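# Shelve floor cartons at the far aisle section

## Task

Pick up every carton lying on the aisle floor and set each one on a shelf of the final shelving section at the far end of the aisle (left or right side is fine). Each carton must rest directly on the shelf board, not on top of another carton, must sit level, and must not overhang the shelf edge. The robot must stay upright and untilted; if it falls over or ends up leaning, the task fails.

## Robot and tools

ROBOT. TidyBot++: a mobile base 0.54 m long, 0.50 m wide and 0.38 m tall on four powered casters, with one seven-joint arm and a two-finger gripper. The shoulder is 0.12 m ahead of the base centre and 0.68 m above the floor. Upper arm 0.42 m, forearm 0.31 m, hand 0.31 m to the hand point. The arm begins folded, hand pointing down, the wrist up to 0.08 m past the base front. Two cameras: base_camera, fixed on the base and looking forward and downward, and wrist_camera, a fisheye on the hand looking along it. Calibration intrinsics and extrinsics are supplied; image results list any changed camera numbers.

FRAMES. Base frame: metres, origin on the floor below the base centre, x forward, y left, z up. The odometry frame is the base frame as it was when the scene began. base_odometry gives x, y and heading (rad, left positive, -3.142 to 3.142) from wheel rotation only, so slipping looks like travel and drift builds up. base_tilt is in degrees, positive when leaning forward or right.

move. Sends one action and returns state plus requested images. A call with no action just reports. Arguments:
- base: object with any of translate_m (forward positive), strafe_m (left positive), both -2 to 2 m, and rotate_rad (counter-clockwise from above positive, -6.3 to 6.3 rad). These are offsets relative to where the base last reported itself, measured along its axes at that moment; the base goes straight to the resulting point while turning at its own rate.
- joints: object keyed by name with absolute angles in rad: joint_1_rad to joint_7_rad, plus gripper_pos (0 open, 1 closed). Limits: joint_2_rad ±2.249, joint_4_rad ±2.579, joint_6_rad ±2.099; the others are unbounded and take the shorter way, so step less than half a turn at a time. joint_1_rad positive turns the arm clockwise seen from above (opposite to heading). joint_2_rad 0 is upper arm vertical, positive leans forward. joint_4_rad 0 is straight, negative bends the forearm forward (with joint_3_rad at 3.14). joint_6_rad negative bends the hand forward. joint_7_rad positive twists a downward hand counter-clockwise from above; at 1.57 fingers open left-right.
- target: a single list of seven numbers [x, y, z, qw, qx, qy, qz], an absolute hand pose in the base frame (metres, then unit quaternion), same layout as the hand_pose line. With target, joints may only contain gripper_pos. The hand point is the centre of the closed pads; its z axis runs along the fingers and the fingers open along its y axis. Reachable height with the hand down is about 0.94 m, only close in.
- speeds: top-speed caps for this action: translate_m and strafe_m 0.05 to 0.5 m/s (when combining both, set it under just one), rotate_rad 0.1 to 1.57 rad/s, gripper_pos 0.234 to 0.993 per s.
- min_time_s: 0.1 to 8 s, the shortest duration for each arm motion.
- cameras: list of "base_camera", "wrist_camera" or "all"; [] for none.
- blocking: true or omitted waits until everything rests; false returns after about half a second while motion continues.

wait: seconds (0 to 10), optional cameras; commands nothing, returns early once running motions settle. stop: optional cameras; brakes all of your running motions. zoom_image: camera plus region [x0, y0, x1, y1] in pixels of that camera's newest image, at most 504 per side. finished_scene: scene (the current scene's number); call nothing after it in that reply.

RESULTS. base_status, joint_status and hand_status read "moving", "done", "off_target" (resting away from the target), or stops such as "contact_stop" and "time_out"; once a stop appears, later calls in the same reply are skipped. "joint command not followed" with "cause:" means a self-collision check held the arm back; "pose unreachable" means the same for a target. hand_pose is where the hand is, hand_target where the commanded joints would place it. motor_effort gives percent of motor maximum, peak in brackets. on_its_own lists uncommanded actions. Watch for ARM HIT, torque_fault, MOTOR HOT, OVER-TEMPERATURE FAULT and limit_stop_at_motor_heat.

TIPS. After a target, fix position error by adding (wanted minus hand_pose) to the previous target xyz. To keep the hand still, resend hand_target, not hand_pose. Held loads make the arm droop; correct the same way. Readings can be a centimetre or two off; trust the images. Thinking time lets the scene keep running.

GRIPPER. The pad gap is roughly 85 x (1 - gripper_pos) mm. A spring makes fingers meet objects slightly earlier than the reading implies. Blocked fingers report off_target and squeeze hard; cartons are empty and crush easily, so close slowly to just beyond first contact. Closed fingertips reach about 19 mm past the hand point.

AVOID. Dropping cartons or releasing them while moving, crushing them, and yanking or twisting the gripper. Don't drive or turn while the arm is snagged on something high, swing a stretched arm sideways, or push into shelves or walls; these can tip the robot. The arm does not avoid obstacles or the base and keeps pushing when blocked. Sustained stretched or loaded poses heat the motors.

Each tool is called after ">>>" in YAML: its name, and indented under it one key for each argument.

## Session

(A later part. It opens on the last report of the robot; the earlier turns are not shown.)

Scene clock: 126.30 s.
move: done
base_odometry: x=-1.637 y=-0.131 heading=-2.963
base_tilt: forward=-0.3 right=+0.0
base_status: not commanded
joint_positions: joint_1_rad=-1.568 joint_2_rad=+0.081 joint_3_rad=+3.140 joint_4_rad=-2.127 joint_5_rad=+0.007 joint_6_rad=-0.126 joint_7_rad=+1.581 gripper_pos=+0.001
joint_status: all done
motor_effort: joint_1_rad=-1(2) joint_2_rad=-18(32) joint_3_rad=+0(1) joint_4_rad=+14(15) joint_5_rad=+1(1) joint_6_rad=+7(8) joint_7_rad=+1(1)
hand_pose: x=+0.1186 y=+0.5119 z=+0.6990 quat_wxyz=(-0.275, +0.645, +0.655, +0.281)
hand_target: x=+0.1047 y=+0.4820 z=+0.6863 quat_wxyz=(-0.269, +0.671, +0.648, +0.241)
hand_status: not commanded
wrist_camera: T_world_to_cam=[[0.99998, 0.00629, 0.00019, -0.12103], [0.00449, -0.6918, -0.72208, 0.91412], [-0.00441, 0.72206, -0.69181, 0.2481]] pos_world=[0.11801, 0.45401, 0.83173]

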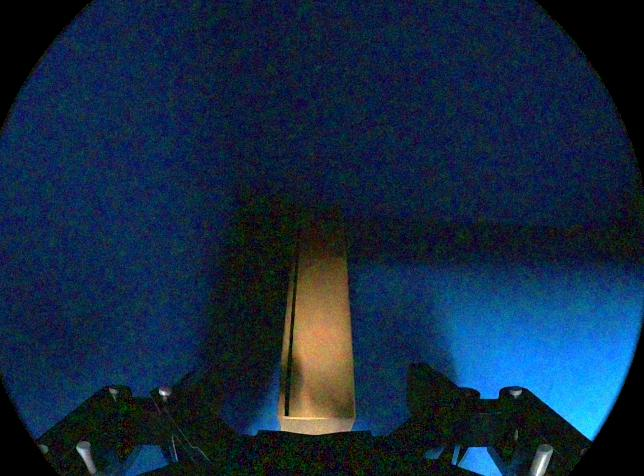

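>>> move:
  joints: {"joint_1_rad": -0.1, "joint_2_rad": 0.0, "joint_4_rad": -2.35, "joint_6_rad": 0.0}
  min_time_s: 2

>>> move:
  base: {"translate_m": -1.5}
  joints: {"joint_1_rad": 0.02, "joint_2_rad": 1.42, "joint_4_rad": -1.76, "joint_5_rad": 0.08, "joint_6_rad": 0.889}
  min_time_s: 3.5

>>> move:
  base: {"strafe_m": -0.363}
  speeds: {"strafe_m": 0.3}
  cameras: ["all"]

Scene clock: 134.13 s.
move: done
base_odometry: x=-1.637 y=-0.131 heading=-2.963
base_tilt: forward=-0.3 right=+0.0
base_status: not commanded
joint_positions: joint_1_rad=-0.123 joint_2_rad=+0.041 joint_3_rad=+3.141 joint_4_rad=-2.318 joint_5_rad=+0.007 joint_6_rad=-0.080 joint_7_rad=+1.581 gripper_pos=+0.001
joint_status: all done
motor_effort: joint_1_rad=-1(3) joint_2_rad=-16(19) joint_3_rad=+0(1) joint_4_rad=+13(15) joint_5_rad=+1(1) joint_6_rad=+6(7) joint_7_rad=+1(1)
hand_pose: x=+0.5554 y=+0.0555 z=+0.6416 quat_wxyz=(-0.018, +0.937, +0.066, +0.343)
hand_target: x=+0.5618 y=+0.0458 z=+0.6629 quat_wxyz=(-0.031, +0.923, +0.019, +0.384)
hand_status: not commanded
pictures: none

Scene clock: 138.63 s.
move: done
base_odometry: x=-0.161 y=+0.135 heading=-2.963
base_tilt: forward=-0.3 right=+0.0
base_status: done
joint_positions: joint_1_rad=-0.004 joint_2_rad=+1.388 joint_3_rad=+3.141 joint_4_rad=-1.783 joint_5_rad=+0.013 joint_6_rad=+0.809 joint_7_rad=+1.581 gripper_pos=+0.001
joint_status: all done
motor_effort: joint_1_rad=-1(3) joint_2_rad=-35(38) joint_3_rad=-1(2) joint_4_rad=+3(13) joint_5_rad=+1(2) joint_6_rad=+7(8) joint_7_rad=+1(1)
hand_pose: x=+0.7425 y=+0.0074 z=+0.2228 quat_wxyz=(-0.002, +0.925, +0.013, +0.380)
hand_target: x=+0.7564 y=+0.0079 z=+0.2256 quat_wxyz=(-0.014, +0.911, +0.027, +0.412)
hand_status: not commanded
pictures: none

Scene clock: 140.83 s.
move: done
base_odometry: x=-0.225 y=+0.493 heading=-2.963
base_tilt: forward=-0.3 right=+0.1
base_status: done
joint_positions: joint_1_rad=+0.012 joint_2_rad=+1.388 joint_3_rad=+3.141 joint_4_rad=-1.782 joint_5_rad=+0.016 joint_6_rad=+0.810 joint_7_rad=+1.581 gripper_pos=+0.001
joint_status: not commanded
motor_effort: joint_1_rad=-1(4) joint_2_rad=-35(36) joint_3_rad=-2(3) joint_4_rad=+2(3) joint_5_rad=+1(2) joint_6_rad=+7(7) joint_7_rad=+0(1)
hand_pose: x=+0.7432 y=-0.0019 z=+0.2233 quat_wxyz=(+0.001, +0.924, +0.007, +0.381)
hand_target: x=+0.7564 y=+0.0079 z=+0.2256 quat_wxyz=(-0.014, +0.911, +0.027, +0.412)
hand_status: not commanded
pictures: base_camera, wrist_camera
wrist_camera: T_world_to_cam=[[0.00787, -0.99995, -0.00667, -0.00533], [-0.71019, -0.00089, -0.70401, 0.74078], [0.70397, 0.01027, -0.71016, -0.23101]] pos_world=[0.68875, -0.0023, 0.35743]

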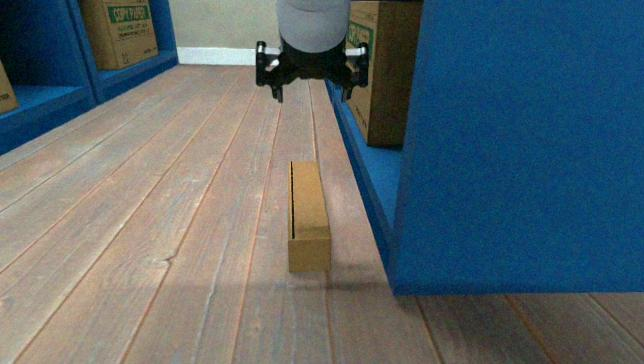

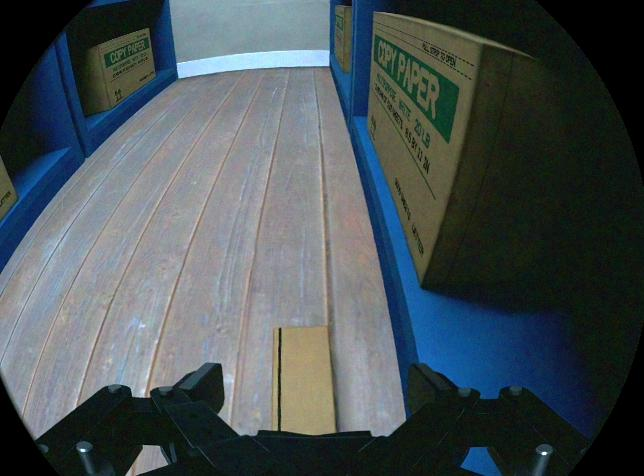

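>>> move:
  joints: {"joint_2_rad": 1.803, "joint_4_rad": -1.387, "joint_5_rad": 0.125, "joint_6_rad": 0.72}
  min_time_s: 2
  cameras: ["wrist_camera"]

Scene clock: 145.03 s.
move: done
base_odometry: x=-0.225 y=+0.493 heading=-2.963
base_tilt: forward=-0.3 right=+0.1
base_status: not commanded
joint_positions: joint_1_rad=+0.012 joint_2_rad=+1.763 joint_3_rad=+3.141 joint_4_rad=-1.408 joint_5_rad=+0.057 joint_6_rad=+0.790 joint_7_rad=+1.581 gripper_pos=+0.001
joint_status: all done
motor_effort: joint_1_rad=-1(2) joint_2_rad=-36(37) joint_3_rad=-1(2) joint_4_rad=+2(3) joint_5_rad=+1(2) joint_6_rad=+6(7) joint_7_rad=+0(1)
hand_pose: x=+0.7371 y=+0.0071 z=+0.0616 quat_wxyz=(-0.008, +0.928, +0.025, +0.371)
hand_target: x=+0.7057 y=+0.0152 z=+0.0274 quat_wxyz=(-0.020, +0.943, +0.049, +0.329)
hand_status: not commanded
wrist_camera: T_world_to_cam=[[0.04825, -0.9988, -0.00797, -0.02711], [-0.72451, -0.0295, -0.68863, 0.63233], [0.68758, 0.039, -0.72506, -0.3288]] pos_world=[0.68551, 0.0044, 0.19683]

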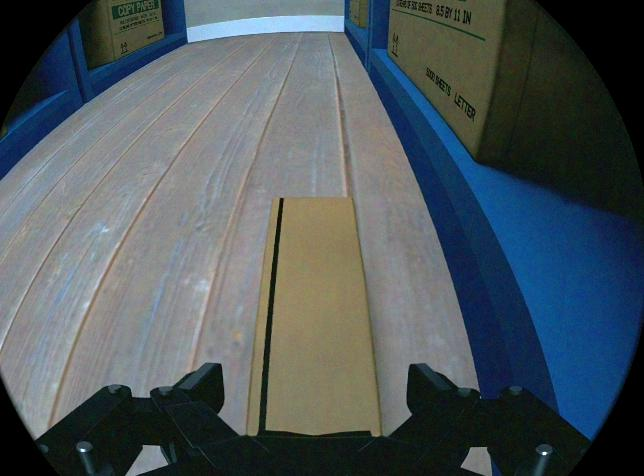

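>>> move:
  joints: {"joint_2_rad": 1.872, "joint_4_rad": -1.312, "joint_6_rad": 0.71}
  min_time_s: 1.3
  cameras: ["wrist_camera"]

>>> move:
  joints: {"gripper_pos": 0.30}
  speeds: {"gripper_pos": 0.4}

>>> move:
  joints: {"gripper_pos": 0.353}
  speeds: {"gripper_pos": 0.234}
  cameras: ["wrist_camera"]

Scene clock: 148.00 s.
move: done
base_odometry: x=-0.225 y=+0.493 heading=-2.963
base_tilt: forward=-0.3 right=+0.1
base_status: not commanded
joint_positions: joint_1_rad=+0.012 joint_2_rad=+1.825 joint_3_rad=+3.141 joint_4_rad=-1.336 joint_5_rad=+0.057 joint_6_rad=+0.783 joint_7_rad=+1.581 gripper_pos=+0.001
joint_status: all done
motor_effort: joint_1_rad=-1(2) joint_2_rad=-34(36) joint_3_rad=-1(2) joint_4_rad=+2(3) joint_5_rad=+1(2) joint_6_rad=+6(7) joint_7_rad=+0(1)
hand_pose: x=+0.7352 y=+0.0070 z=+0.0368 quat_wxyz=(-0.007, +0.928, +0.025, +0.373)
hand_target: x=+0.6990 y=+0.0150 z=-0.0015 quat_wxyz=(-0.020, +0.943, +0.049, +0.327)
hand_status: not commanded
wrist_camera: T_world_to_cam=[[0.04828, -0.99881, -0.00739, -0.02732], [-0.72225, -0.02979, -0.69099, 0.61232], [0.68994, 0.0387, -0.72283, -0.34735]] pos_world=[0.68322, 0.0044, 0.17183]

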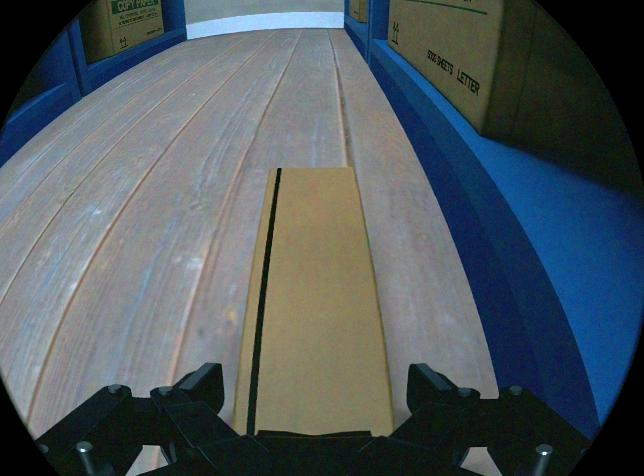

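Scene clock: 149.37 s.
move: done
base_odometry: x=-0.225 y=+0.493 heading=-2.963
base_tilt: forward=-0.3 right=+0.1
base_status: not commanded
joint_positions: joint_1_rad=+0.012 joint_2_rad=+1.825 joint_3_rad=+3.141 joint_4_rad=-1.335 joint_5_rad=+0.058 joint_6_rad=+0.783 joint_7_rad=+1.581 gripper_pos=+0.299
joint_status: all done
motor_effort: joint_1_rad=-1(2) joint_2_rad=-34(35) joint_3_rad=-1(2) joint_4_rad=+3(3) joint_5_rad=+1(1) joint_6_rad=+6(7) joint_7_rad=+0(1)
hand_pose: x=+0.7354 y=+0.0071 z=+0.0368 quat_wxyz=(-0.007, +0.928, +0.026, +0.373)
hand_target: x=+0.6990 y=+0.0150 z=-0.0015 quat_wxyz=(-0.020, +0.943, +0.049, +0.327)
hand_status: not commanded
pictures: none

Scene clock: 150.63 s.
move: done
base_odometry: x=-0.225 y=+0.493 heading=-2.963
base_tilt: forward=-0.2 right=+0.1
base_status: not commanded
joint_positions: joint_1_rad=+0.012 joint_2_rad=+1.825 joint_3_rad=+3.141 joint_4_rad=-1.334 joint_5_rad=+0.058 joint_6_rad=+0.783 joint_7_rad=+1.581 gripper_pos=+0.349
joint_status: all done
motor_effort: joint_1_rad=-1(2) joint_2_rad=-33(35) joint_3_rad=-1(2) joint_4_rad=+2(3) joint_5_rad=+1(1) joint_6_rad=+5(6) joint_7_rad=+1(1)
hand_pose: x=+0.7362 y=+0.0071 z=+0.0371 quat_wxyz=(-0.007, +0.927, +0.026, +0.373)
hand_target: x=+0.6990 y=+0.0150 z=-0.0015 quat_wxyz=(-0.020, +0.943, +0.049, +0.327)
hand_status: not commanded
wrist_camera: T_world_to_cam=[[0.04885, -0.99878, -0.00731, -0.02766], [-0.72105, -0.0302, -0.69223, 0.61243], [0.69116, 0.03909, -0.72164, -0.34866]] pos_world=[0.68392, 0.0045, 0.17213]

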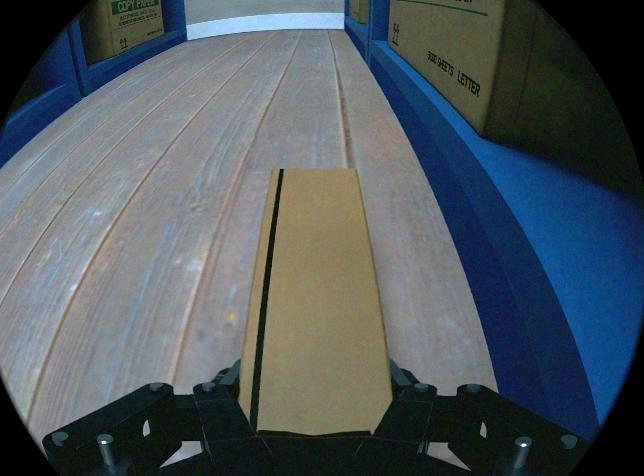

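>>> move:
  joints: {"joint_2_rad": 1.58, "joint_4_rad": -1.55, "joint_6_rad": 0.71}
  min_time_s: 1.5
  cameras: ["wrist_camera"]

>>> move:
  base: {"translate_m": 0.2, "strafe_m": 0.364}
  speeds: {"strafe_m": 0.35}

>>> move:
  base: {"translate_m": 1.44}
  joints: {"joint_1_rad": -0.52, "joint_2_rad": -0.08, "joint_4_rad": -2.406, "joint_5_rad": -0.05, "joint_6_rad": -0.10}
  min_time_s: 3.5
  cameras: ["all"]

Scene clock: 156.00 s.
move: done
base_odometry: x=-0.225 y=+0.493 heading=-2.963
base_tilt: forward=-0.2 right=+0.1
base_status: not commanded
joint_positions: joint_1_rad=+0.012 joint_2_rad=+1.630 joint_3_rad=+3.141 joint_4_rad=-1.530 joint_5_rad=+0.058 joint_6_rad=+0.774 joint_7_rad=+1.581 gripper_pos=+0.349
joint_status: all done
motor_effort: joint_1_rad=-1(2) joint_2_rad=-36(37) joint_3_rad=-1(2) joint_4_rad=+2(3) joint_5_rad=+1(2) joint_6_rad=+7(7) joint_7_rad=+1(1)
hand_pose: x=+0.7461 y=+0.0069 z=+0.1158 quat_wxyz=(-0.007, +0.929, +0.026, +0.368)
hand_target: x=+0.7478 y=+0.0141 z=+0.1299 quat_wxyz=(-0.018, +0.934, +0.049, +0.353)
hand_status: not commanded
wrist_camera: T_world_to_cam=[[0.04892, -0.99877, -0.00742, -0.02776], [-0.72849, -0.0306, -0.68438, 0.67865], [0.68331, 0.03888, -0.72909, -0.29203]] pos_world=[0.69529, 0.0044, 0.25133]

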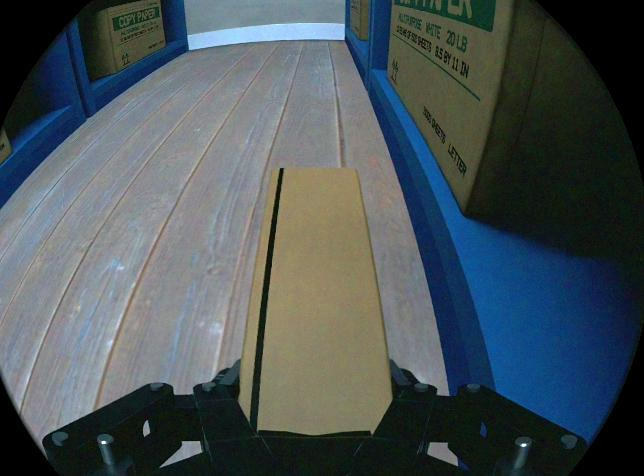

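Scene clock: 158.23 s.
move: done
base_odometry: x=-0.358 y=+0.099 heading=-2.963
base_tilt: forward=-0.2 right=+0.0
base_status: done
joint_positions: joint_1_rad=+0.014 joint_2_rad=+1.630 joint_3_rad=+3.140 joint_4_rad=-1.534 joint_5_rad=+0.062 joint_6_rad=+0.774 joint_7_rad=+1.581 gripper_pos=+0.349
joint_status: not commanded
motor_effort: joint_1_rad=-1(4) joint_2_rad=-36(37) joint_3_rad=-1(3) joint_4_rad=+3(4) joint_5_rad=+1(2) joint_6_rad=+7(8) joint_7_rad=+1(1)
hand_pose: x=+0.7443 y=+0.0067 z=+0.1153 quat_wxyz=(-0.008, +0.930, +0.026, +0.367)
hand_target: x=+0.7478 y=+0.0141 z=+0.1299 quat_wxyz=(-0.018, +0.934, +0.049, +0.353)
hand_status: not commanded
pictures: none

Scene clock: 162.43 s.
move: done
base_odometry: x=-1.775 y=-0.157 heading=-2.963
base_tilt: forward=-0.2 right=+0.0
base_status: done
joint_positions: joint_1_rad=-0.496 joint_2_rad=-0.042 joint_3_rad=+3.140 joint_4_rad=-2.377 joint_5_rad=+0.018 joint_6_rad=-0.028 joint_7_rad=+1.581 gripper_pos=+0.349
joint_status: all done
motor_effort: joint_1_rad=-1(2) joint_2_rad=-12(40) joint_3_rad=+0(2) joint_4_rad=+14(14) joint_5_rad=+1(3) joint_6_rad=+7(8) joint_7_rad=+1(1)
hand_pose: x=+0.4945 y=+0.2051 z=+0.6629 quat_wxyz=(-0.088, +0.893, +0.240, +0.369)
hand_target: x=+0.4643 y=+0.2010 z=+0.6509 quat_wxyz=(-0.101, +0.911, +0.219, +0.336)
hand_status: not commanded
pictures: base_camera, wrist_camera
wrist_camera: T_world_to_cam=[[0.49073, -0.87128, 0.00765, -0.06806], [-0.61865, -0.3546, -0.70109, 0.89909], [0.61356, 0.33931, -0.71303, 0.23332]] pos_world=[0.44647, 0.18035, 0.79723]

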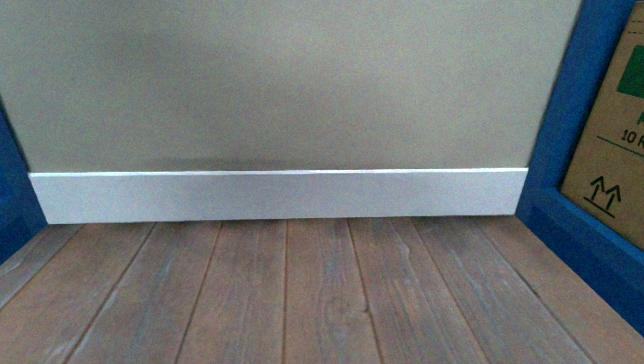

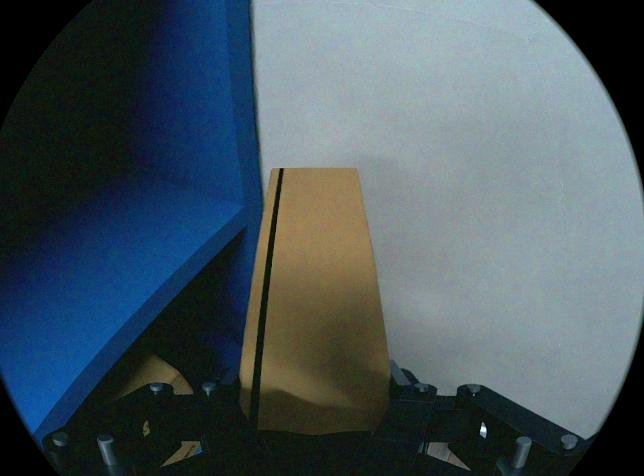

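>>> move:
  base: {"strafe_m": 0.022}
  speeds: {"strafe_m": 0.1}
  joints: {"joint_1_rad": -1.59, "joint_5_rad": -0.06}
  min_time_s: 2.5
  cameras: ["wrist_camera"]

Scene clock: 168.37 s.
move: done
base_odometry: x=-1.771 y=-0.178 heading=-2.963
base_tilt: forward=-0.3 right=+0.1
base_status: done
joint_positions: joint_1_rad=-1.567 joint_2_rad=-0.045 joint_3_rad=+3.140 joint_4_rad=-2.379 joint_5_rad=+0.008 joint_6_rad=-0.030 joint_7_rad=+1.581 gripper_pos=+0.349
joint_status: all done
motor_effort: joint_1_rad=-1(2) joint_2_rad=-13(14) joint_3_rad=+1(2) joint_4_rad=+13(14) joint_5_rad=+1(2) joint_6_rad=+7(7) joint_7_rad=+0(1)
hand_pose: x=+0.1188 y=+0.4267 z=+0.6632 quat_wxyz=(-0.265, +0.649, +0.659, +0.271)
hand_target: x=+0.1081 y=+0.3994 z=+0.6509 quat_wxyz=(-0.259, +0.675, +0.650, +0.236)
hand_status: not commanded
wrist_camera: T_world_to_cam=[[0.99998, 0.00629, 0.00043, -0.1209], [0.00479, -0.71294, -0.70121, 0.82441], [-0.00411, 0.7012, -0.71296, 0.30772]] pos_world=[0.11822, 0.37275, 0.79753]

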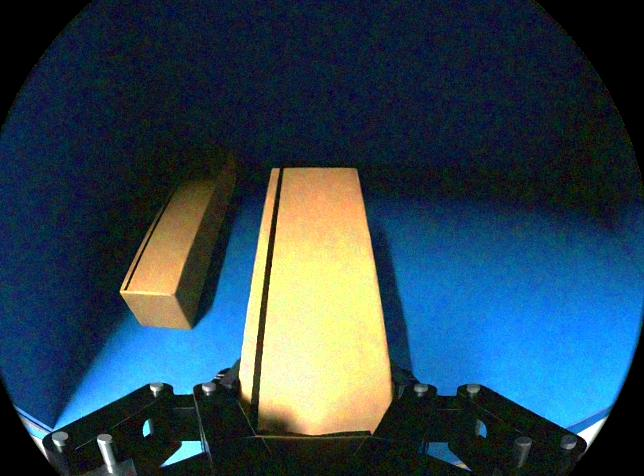

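>>> move:
  joints: {"joint_2_rad": 0.533, "joint_4_rad": -1.856, "joint_6_rad": 0.085}
  min_time_s: 2.5
  cameras: ["wrist_camera"]

>>> move:
  joints: {"joint_2_rad": 0.568, "joint_4_rad": -1.856, "joint_6_rad": 0.12}
  min_time_s: 1

>>> move:
  joints: {"joint_2_rad": 0.585, "joint_4_rad": -1.856, "joint_6_rad": 0.135}
  min_time_s: 0.8

>>> move:
  joints: {"joint_2_rad": 0.60, "joint_4_rad": -1.856, "joint_6_rad": 0.145}
  min_time_s: 0.8
  cameras: ["wrist_camera"]

Scene clock: 174.27 s.
move: done
base_odometry: x=-1.771 y=-0.178 heading=-2.963
base_tilt: forward=-0.3 right=+0.0
base_status: not commanded
joint_positions: joint_1_rad=-1.567 joint_2_rad=+0.499 joint_3_rad=+3.140 joint_4_rad=-1.886 joint_5_rad=+0.008 joint_6_rad=+0.004 joint_7_rad=+1.581 gripper_pos=+0.349
joint_status: all done
motor_effort: joint_1_rad=-1(2) joint_2_rad=-29(31) joint_3_rad=-1(1) joint_4_rad=+13(14) joint_5_rad=+1(2) joint_6_rad=+7(8) joint_7_rad=+0(1)
hand_pose: x=+0.1193 y=+0.6318 z=+0.5970 quat_wxyz=(-0.260, +0.651, +0.662, +0.265)
hand_target: x=+0.1066 y=+0.6598 z=+0.6064 quat_wxyz=(-0.297, +0.660, +0.632, +0.278)
hand_status: not commanded
wrist_camera: T_world_to_cam=[[0.99998, 0.00622, -0.0006, -0.12198], [0.0041, -0.72538, -0.68834, 0.92441], [-0.00472, 0.68832, -0.72539, 0.13234]] pos_world=[0.11881, 0.58021, 0.73223]

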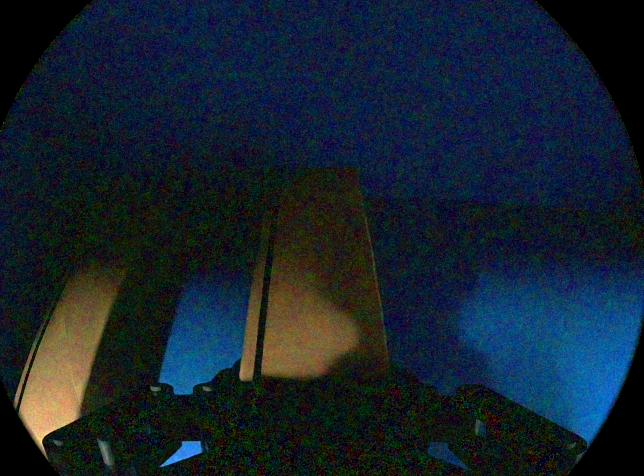

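Scene clock: 175.57 s.
move: done
base_odometry: x=-1.771 y=-0.178 heading=-2.963
base_tilt: forward=-0.3 right=+0.0
base_status: not commanded
joint_positions: joint_1_rad=-1.567 joint_2_rad=+0.527 joint_3_rad=+3.140 joint_4_rad=-1.886 joint_5_rad=+0.008 joint_6_rad=+0.037 joint_7_rad=+1.581 gripper_pos=+0.349
joint_status: all done
motor_effort: joint_1_rad=-1(1) joint_2_rad=-30(31) joint_3_rad=-1(1) joint_4_rad=+12(13) joint_5_rad=+1(1) joint_6_rad=+7(7) joint_7_rad=+0(1)
hand_pose: x=+0.1192 y=+0.6367 z=+0.5863 quat_wxyz=(-0.261, +0.651, +0.661, +0.266)
hand_target: x=+0.1071 y=+0.6642 z=+0.5913 quat_wxyz=(-0.296, +0.660, +0.632, +0.278)
hand_status: not commanded
pictures: none

Scene clock: 176.67 s.
move: done
base_odometry: x=-1.771 y=-0.178 heading=-2.963
base_tilt: forward=-0.3 right=+0.0
base_status: not commanded
joint_positions: joint_1_rad=-1.567 joint_2_rad=+0.544 joint_3_rad=+3.140 joint_4_rad=-1.886 joint_5_rad=+0.008 joint_6_rad=+0.052 joint_7_rad=+1.581 gripper_pos=+0.349
joint_status: all done
motor_effort: joint_1_rad=+0(2) joint_2_rad=-30(31) joint_3_rad=-1(1) joint_4_rad=+12(13) joint_5_rad=+1(1) joint_6_rad=+7(8) joint_7_rad=+0(1)
hand_pose: x=+0.1192 y=+0.6385 z=+0.5792 quat_wxyz=(-0.261, +0.651, +0.661, +0.266)
hand_target: x=+0.1074 y=+0.6657 z=+0.5834 quat_wxyz=(-0.295, +0.660, +0.632, +0.278)
hand_status: not commanded
pictures: none

Scene clock: 177.77 s.
move: done
base_odometry: x=-1.771 y=-0.178 heading=-2.963
base_tilt: forward=-0.3 right=+0.0
base_status: not commanded
joint_positions: joint_1_rad=-1.567 joint_2_rad=+0.557 joint_3_rad=+3.140 joint_4_rad=-1.886 joint_5_rad=+0.008 joint_6_rad=+0.063 joint_7_rad=+1.581 gripper_pos=+0.349
joint_status: all done
motor_effort: joint_1_rad=+0(2) joint_2_rad=-29(32) joint_3_rad=+0(1) joint_4_rad=+12(13) joint_5_rad=+1(1) joint_6_rad=+6(7) joint_7_rad=+0(1)
hand_pose: x=+0.1192 y=+0.6395 z=+0.5729 quat_wxyz=(-0.260, +0.651, +0.662, +0.265)
hand_target: x=+0.1076 y=+0.6663 z=+0.5758 quat_wxyz=(-0.293, +0.661, +0.633, +0.277)
hand_status: not commanded
wrist_camera: T_world_to_cam=[[0.99998, 0.0065, -0.00102, -0.12181], [0.00401, -0.7245, -0.68926, 0.91348], [-0.00522, 0.68924, -0.72451, 0.10852]] pos_world=[0.11871, 0.58781, 0.70813]

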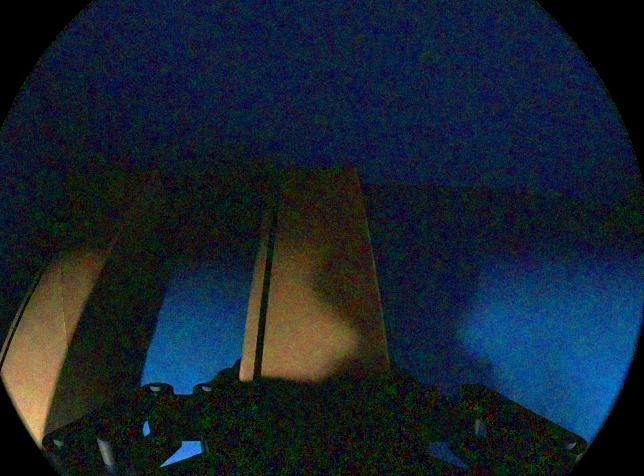

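>>> move:
  joints: {"joint_2_rad": 0.612, "joint_4_rad": -1.856, "joint_6_rad": 0.15}
  min_time_s: 0.8

>>> move:
  joints: {"joint_2_rad": 0.624, "joint_4_rad": -1.856, "joint_6_rad": 0.155}
  min_time_s: 0.8

Scene clock: 179.73 s.
move: done
base_odometry: x=-1.771 y=-0.178 heading=-2.963
base_tilt: forward=-0.3 right=+0.0
base_status: not commanded
joint_positions: joint_1_rad=-1.567 joint_2_rad=+0.560 joint_3_rad=+3.140 joint_4_rad=-1.885 joint_5_rad=+0.008 joint_6_rad=+0.070 joint_7_rad=+1.581 gripper_pos=+0.349
joint_status: all done
motor_effort: joint_1_rad=-1(1) joint_2_rad=-29(30) joint_3_rad=-1(1) joint_4_rad=+12(12) joint_5_rad=+1(2) joint_6_rad=+6(7) joint_7_rad=+0(1)
hand_pose: x=+0.1192 y=+0.6410 z=+0.5727 quat_wxyz=(-0.262, +0.651, +0.661, +0.267)
hand_target: x=+0.1077 y=+0.6661 z=+0.5689 quat_wxyz=(-0.291, +0.662, +0.634, +0.275)
hand_status: not commanded
pictures: none

Scene clock: 180.83 s.
move: done
base_odometry: x=-1.771 y=-0.178 heading=-2.963
base_tilt: forward=-0.3 right=+0.0
base_status: not commanded
joint_positions: joint_1_rad=-1.567 joint_2_rad=+0.564 joint_3_rad=+3.140 joint_4_rad=-1.883 joint_5_rad=+0.007 joint_6_rad=+0.077 joint_7_rad=+1.581 gripper_pos=+0.349
joint_status: all done
motor_effort: joint_1_rad=-1(2) joint_2_rad=-27(29) joint_3_rad=-1(1) joint_4_rad=+11(12) joint_5_rad=+1(1) joint_6_rad=+6(7) joint_7_rad=+1(1)
hand_pose: x=+0.1192 y=+0.6432 z=+0.5726 quat_wxyz=(-0.264, +0.650, +0.660, +0.268)
hand_target: x=+0.1078 y=+0.6657 z=+0.5621 quat_wxyz=(-0.289, +0.663, +0.635, +0.273)
hand_status: not commanded
pictures: none

Contact. Release and retract.

>>> move:
  joints: {"gripper_pos": 0.0}
  speeds: {"gripper_pos": 0.3}

>>> move:
  joints: {"joint_2_rad": 0.045, "joint_4_rad": -2.158, "joint_6_rad": -0.2}
  min_time_s: 2.5
  cameras: ["wrist_camera"]

>>> move:
  joints: {"joint_1_rad": -0.1, "joint_2_rad": -0.15, "joint_4_rad": -2.42, "joint_6_rad": 0.0}
  min_time_s: 2.0
  cameras: ["all"]

Scene clock: 185.67 s.
move: done
base_odometry: x=-1.771 y=-0.178 heading=-2.963
base_tilt: forward=-0.3 right=+0.0
base_status: not commanded
joint_positions: joint_1_rad=-1.567 joint_2_rad=+0.580 joint_3_rad=+3.140 joint_4_rad=-1.881 joint_5_rad=+0.007 joint_6_rad=+0.081 joint_7_rad=+1.581 gripper_pos=+0.001
joint_status: all done
motor_effort: joint_1_rad=-1(2) joint_2_rad=-30(31) joint_3_rad=+0(2) joint_4_rad=+12(12) joint_5_rad=+1(1) joint_6_rad=+6(7) joint_7_rad=+0(1)
hand_pose: x=+0.1191 y=+0.6436 z=+0.5647 quat_wxyz=(-0.261, +0.651, +0.661, +0.266)
hand_target: x=+0.1078 y=+0.6657 z=+0.5621 quat_wxyz=(-0.289, +0.663, +0.635, +0.273)
hand_status: not commanded
pictures: none

Scene clock: 188.50 s.
move: done
base_odometry: x=-1.771 y=-0.178 heading=-2.963
base_tilt: forward=-0.3 right=+0.0
base_status: not commanded
joint_positions: joint_1_rad=-1.567 joint_2_rad=+0.081 joint_3_rad=+3.140 joint_4_rad=-2.127 joint_5_rad=+0.007 joint_6_rad=-0.126 joint_7_rad=+1.581 gripper_pos=+0.001
joint_status: all done
motor_effort: joint_1_rad=-1(2) joint_2_rad=-18(31) joint_3_rad=+0(1) joint_4_rad=+14(15) joint_5_rad=+1(1) joint_6_rad=+7(8) joint_7_rad=+0(1)
hand_pose: x=+0.1192 y=+0.5119 z=+0.6990 quat_wxyz=(-0.275, +0.645, +0.655, +0.281)
hand_target: x=+0.1047 y=+0.4820 z=+0.6863 quat_wxyz=(-0.269, +0.671, +0.648, +0.241)
hand_status: not commanded
wrist_camera: T_world_to_cam=[[0.99999, 0.00515, 0.00043, -0.12131], [0.00388, -0.69181, -0.72207, 0.91405], [-0.00342, 0.72206, -0.69182, 0.24799]] pos_world=[0.11861, 0.45391, 0.83163]

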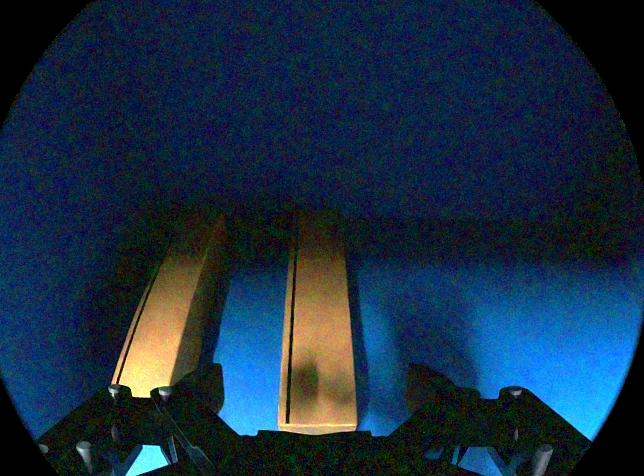

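Scene clock: 191.23 s.
move: done
base_odometry: x=-1.771 y=-0.178 heading=-2.963
base_tilt: forward=-0.3 right=+0.0
base_status: not commanded
joint_positions: joint_1_rad=-0.123 joint_2_rad=-0.113 joint_3_rad=+3.141 joint_4_rad=-2.387 joint_5_rad=+0.007 joint_6_rad=-0.081 joint_7_rad=+1.581 gripper_pos=+0.001
joint_status: all done
motor_effort: joint_1_rad=-2(3) joint_2_rad=-11(19) joint_3_rad=+0(1) joint_4_rad=+14(15) joint_5_rad=+1(2) joint_6_rad=+7(8) joint_7_rad=+0(1)
hand_pose: x=+0.5282 y=+0.0523 z=+0.6767 quat_wxyz=(-0.020, +0.921, +0.065, +0.383)
hand_target: x=+0.5328 y=+0.0429 z=+0.6952 quat_wxyz=(-0.034, +0.906, +0.018, +0.421)
hand_status: not commanded
pictures: base_camera, wrist_camera
wrist_camera: T_world_to_cam=[[0.13174, -0.99128, 0.00024, -0.01708], [-0.70098, -0.09333, -0.70704, 0.90925], [0.7009, 0.09298, -0.70717, 0.23706]] pos_world=[0.47347, 0.04588, 0.81053]

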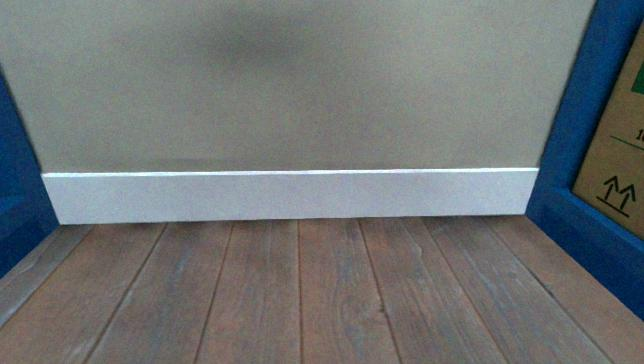

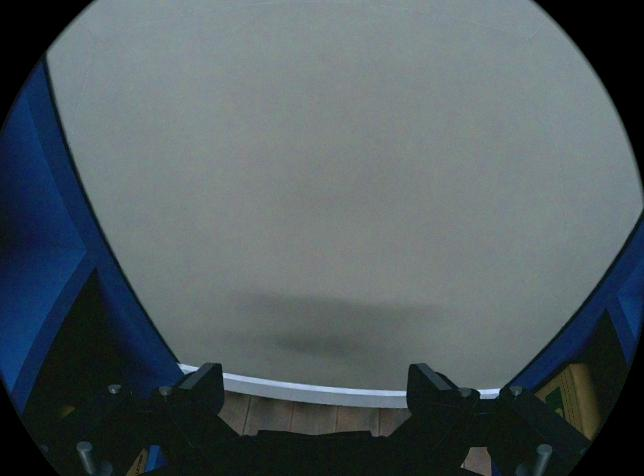

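>>> finished_scene:
  scene: 2

The scene is finished: the task was done.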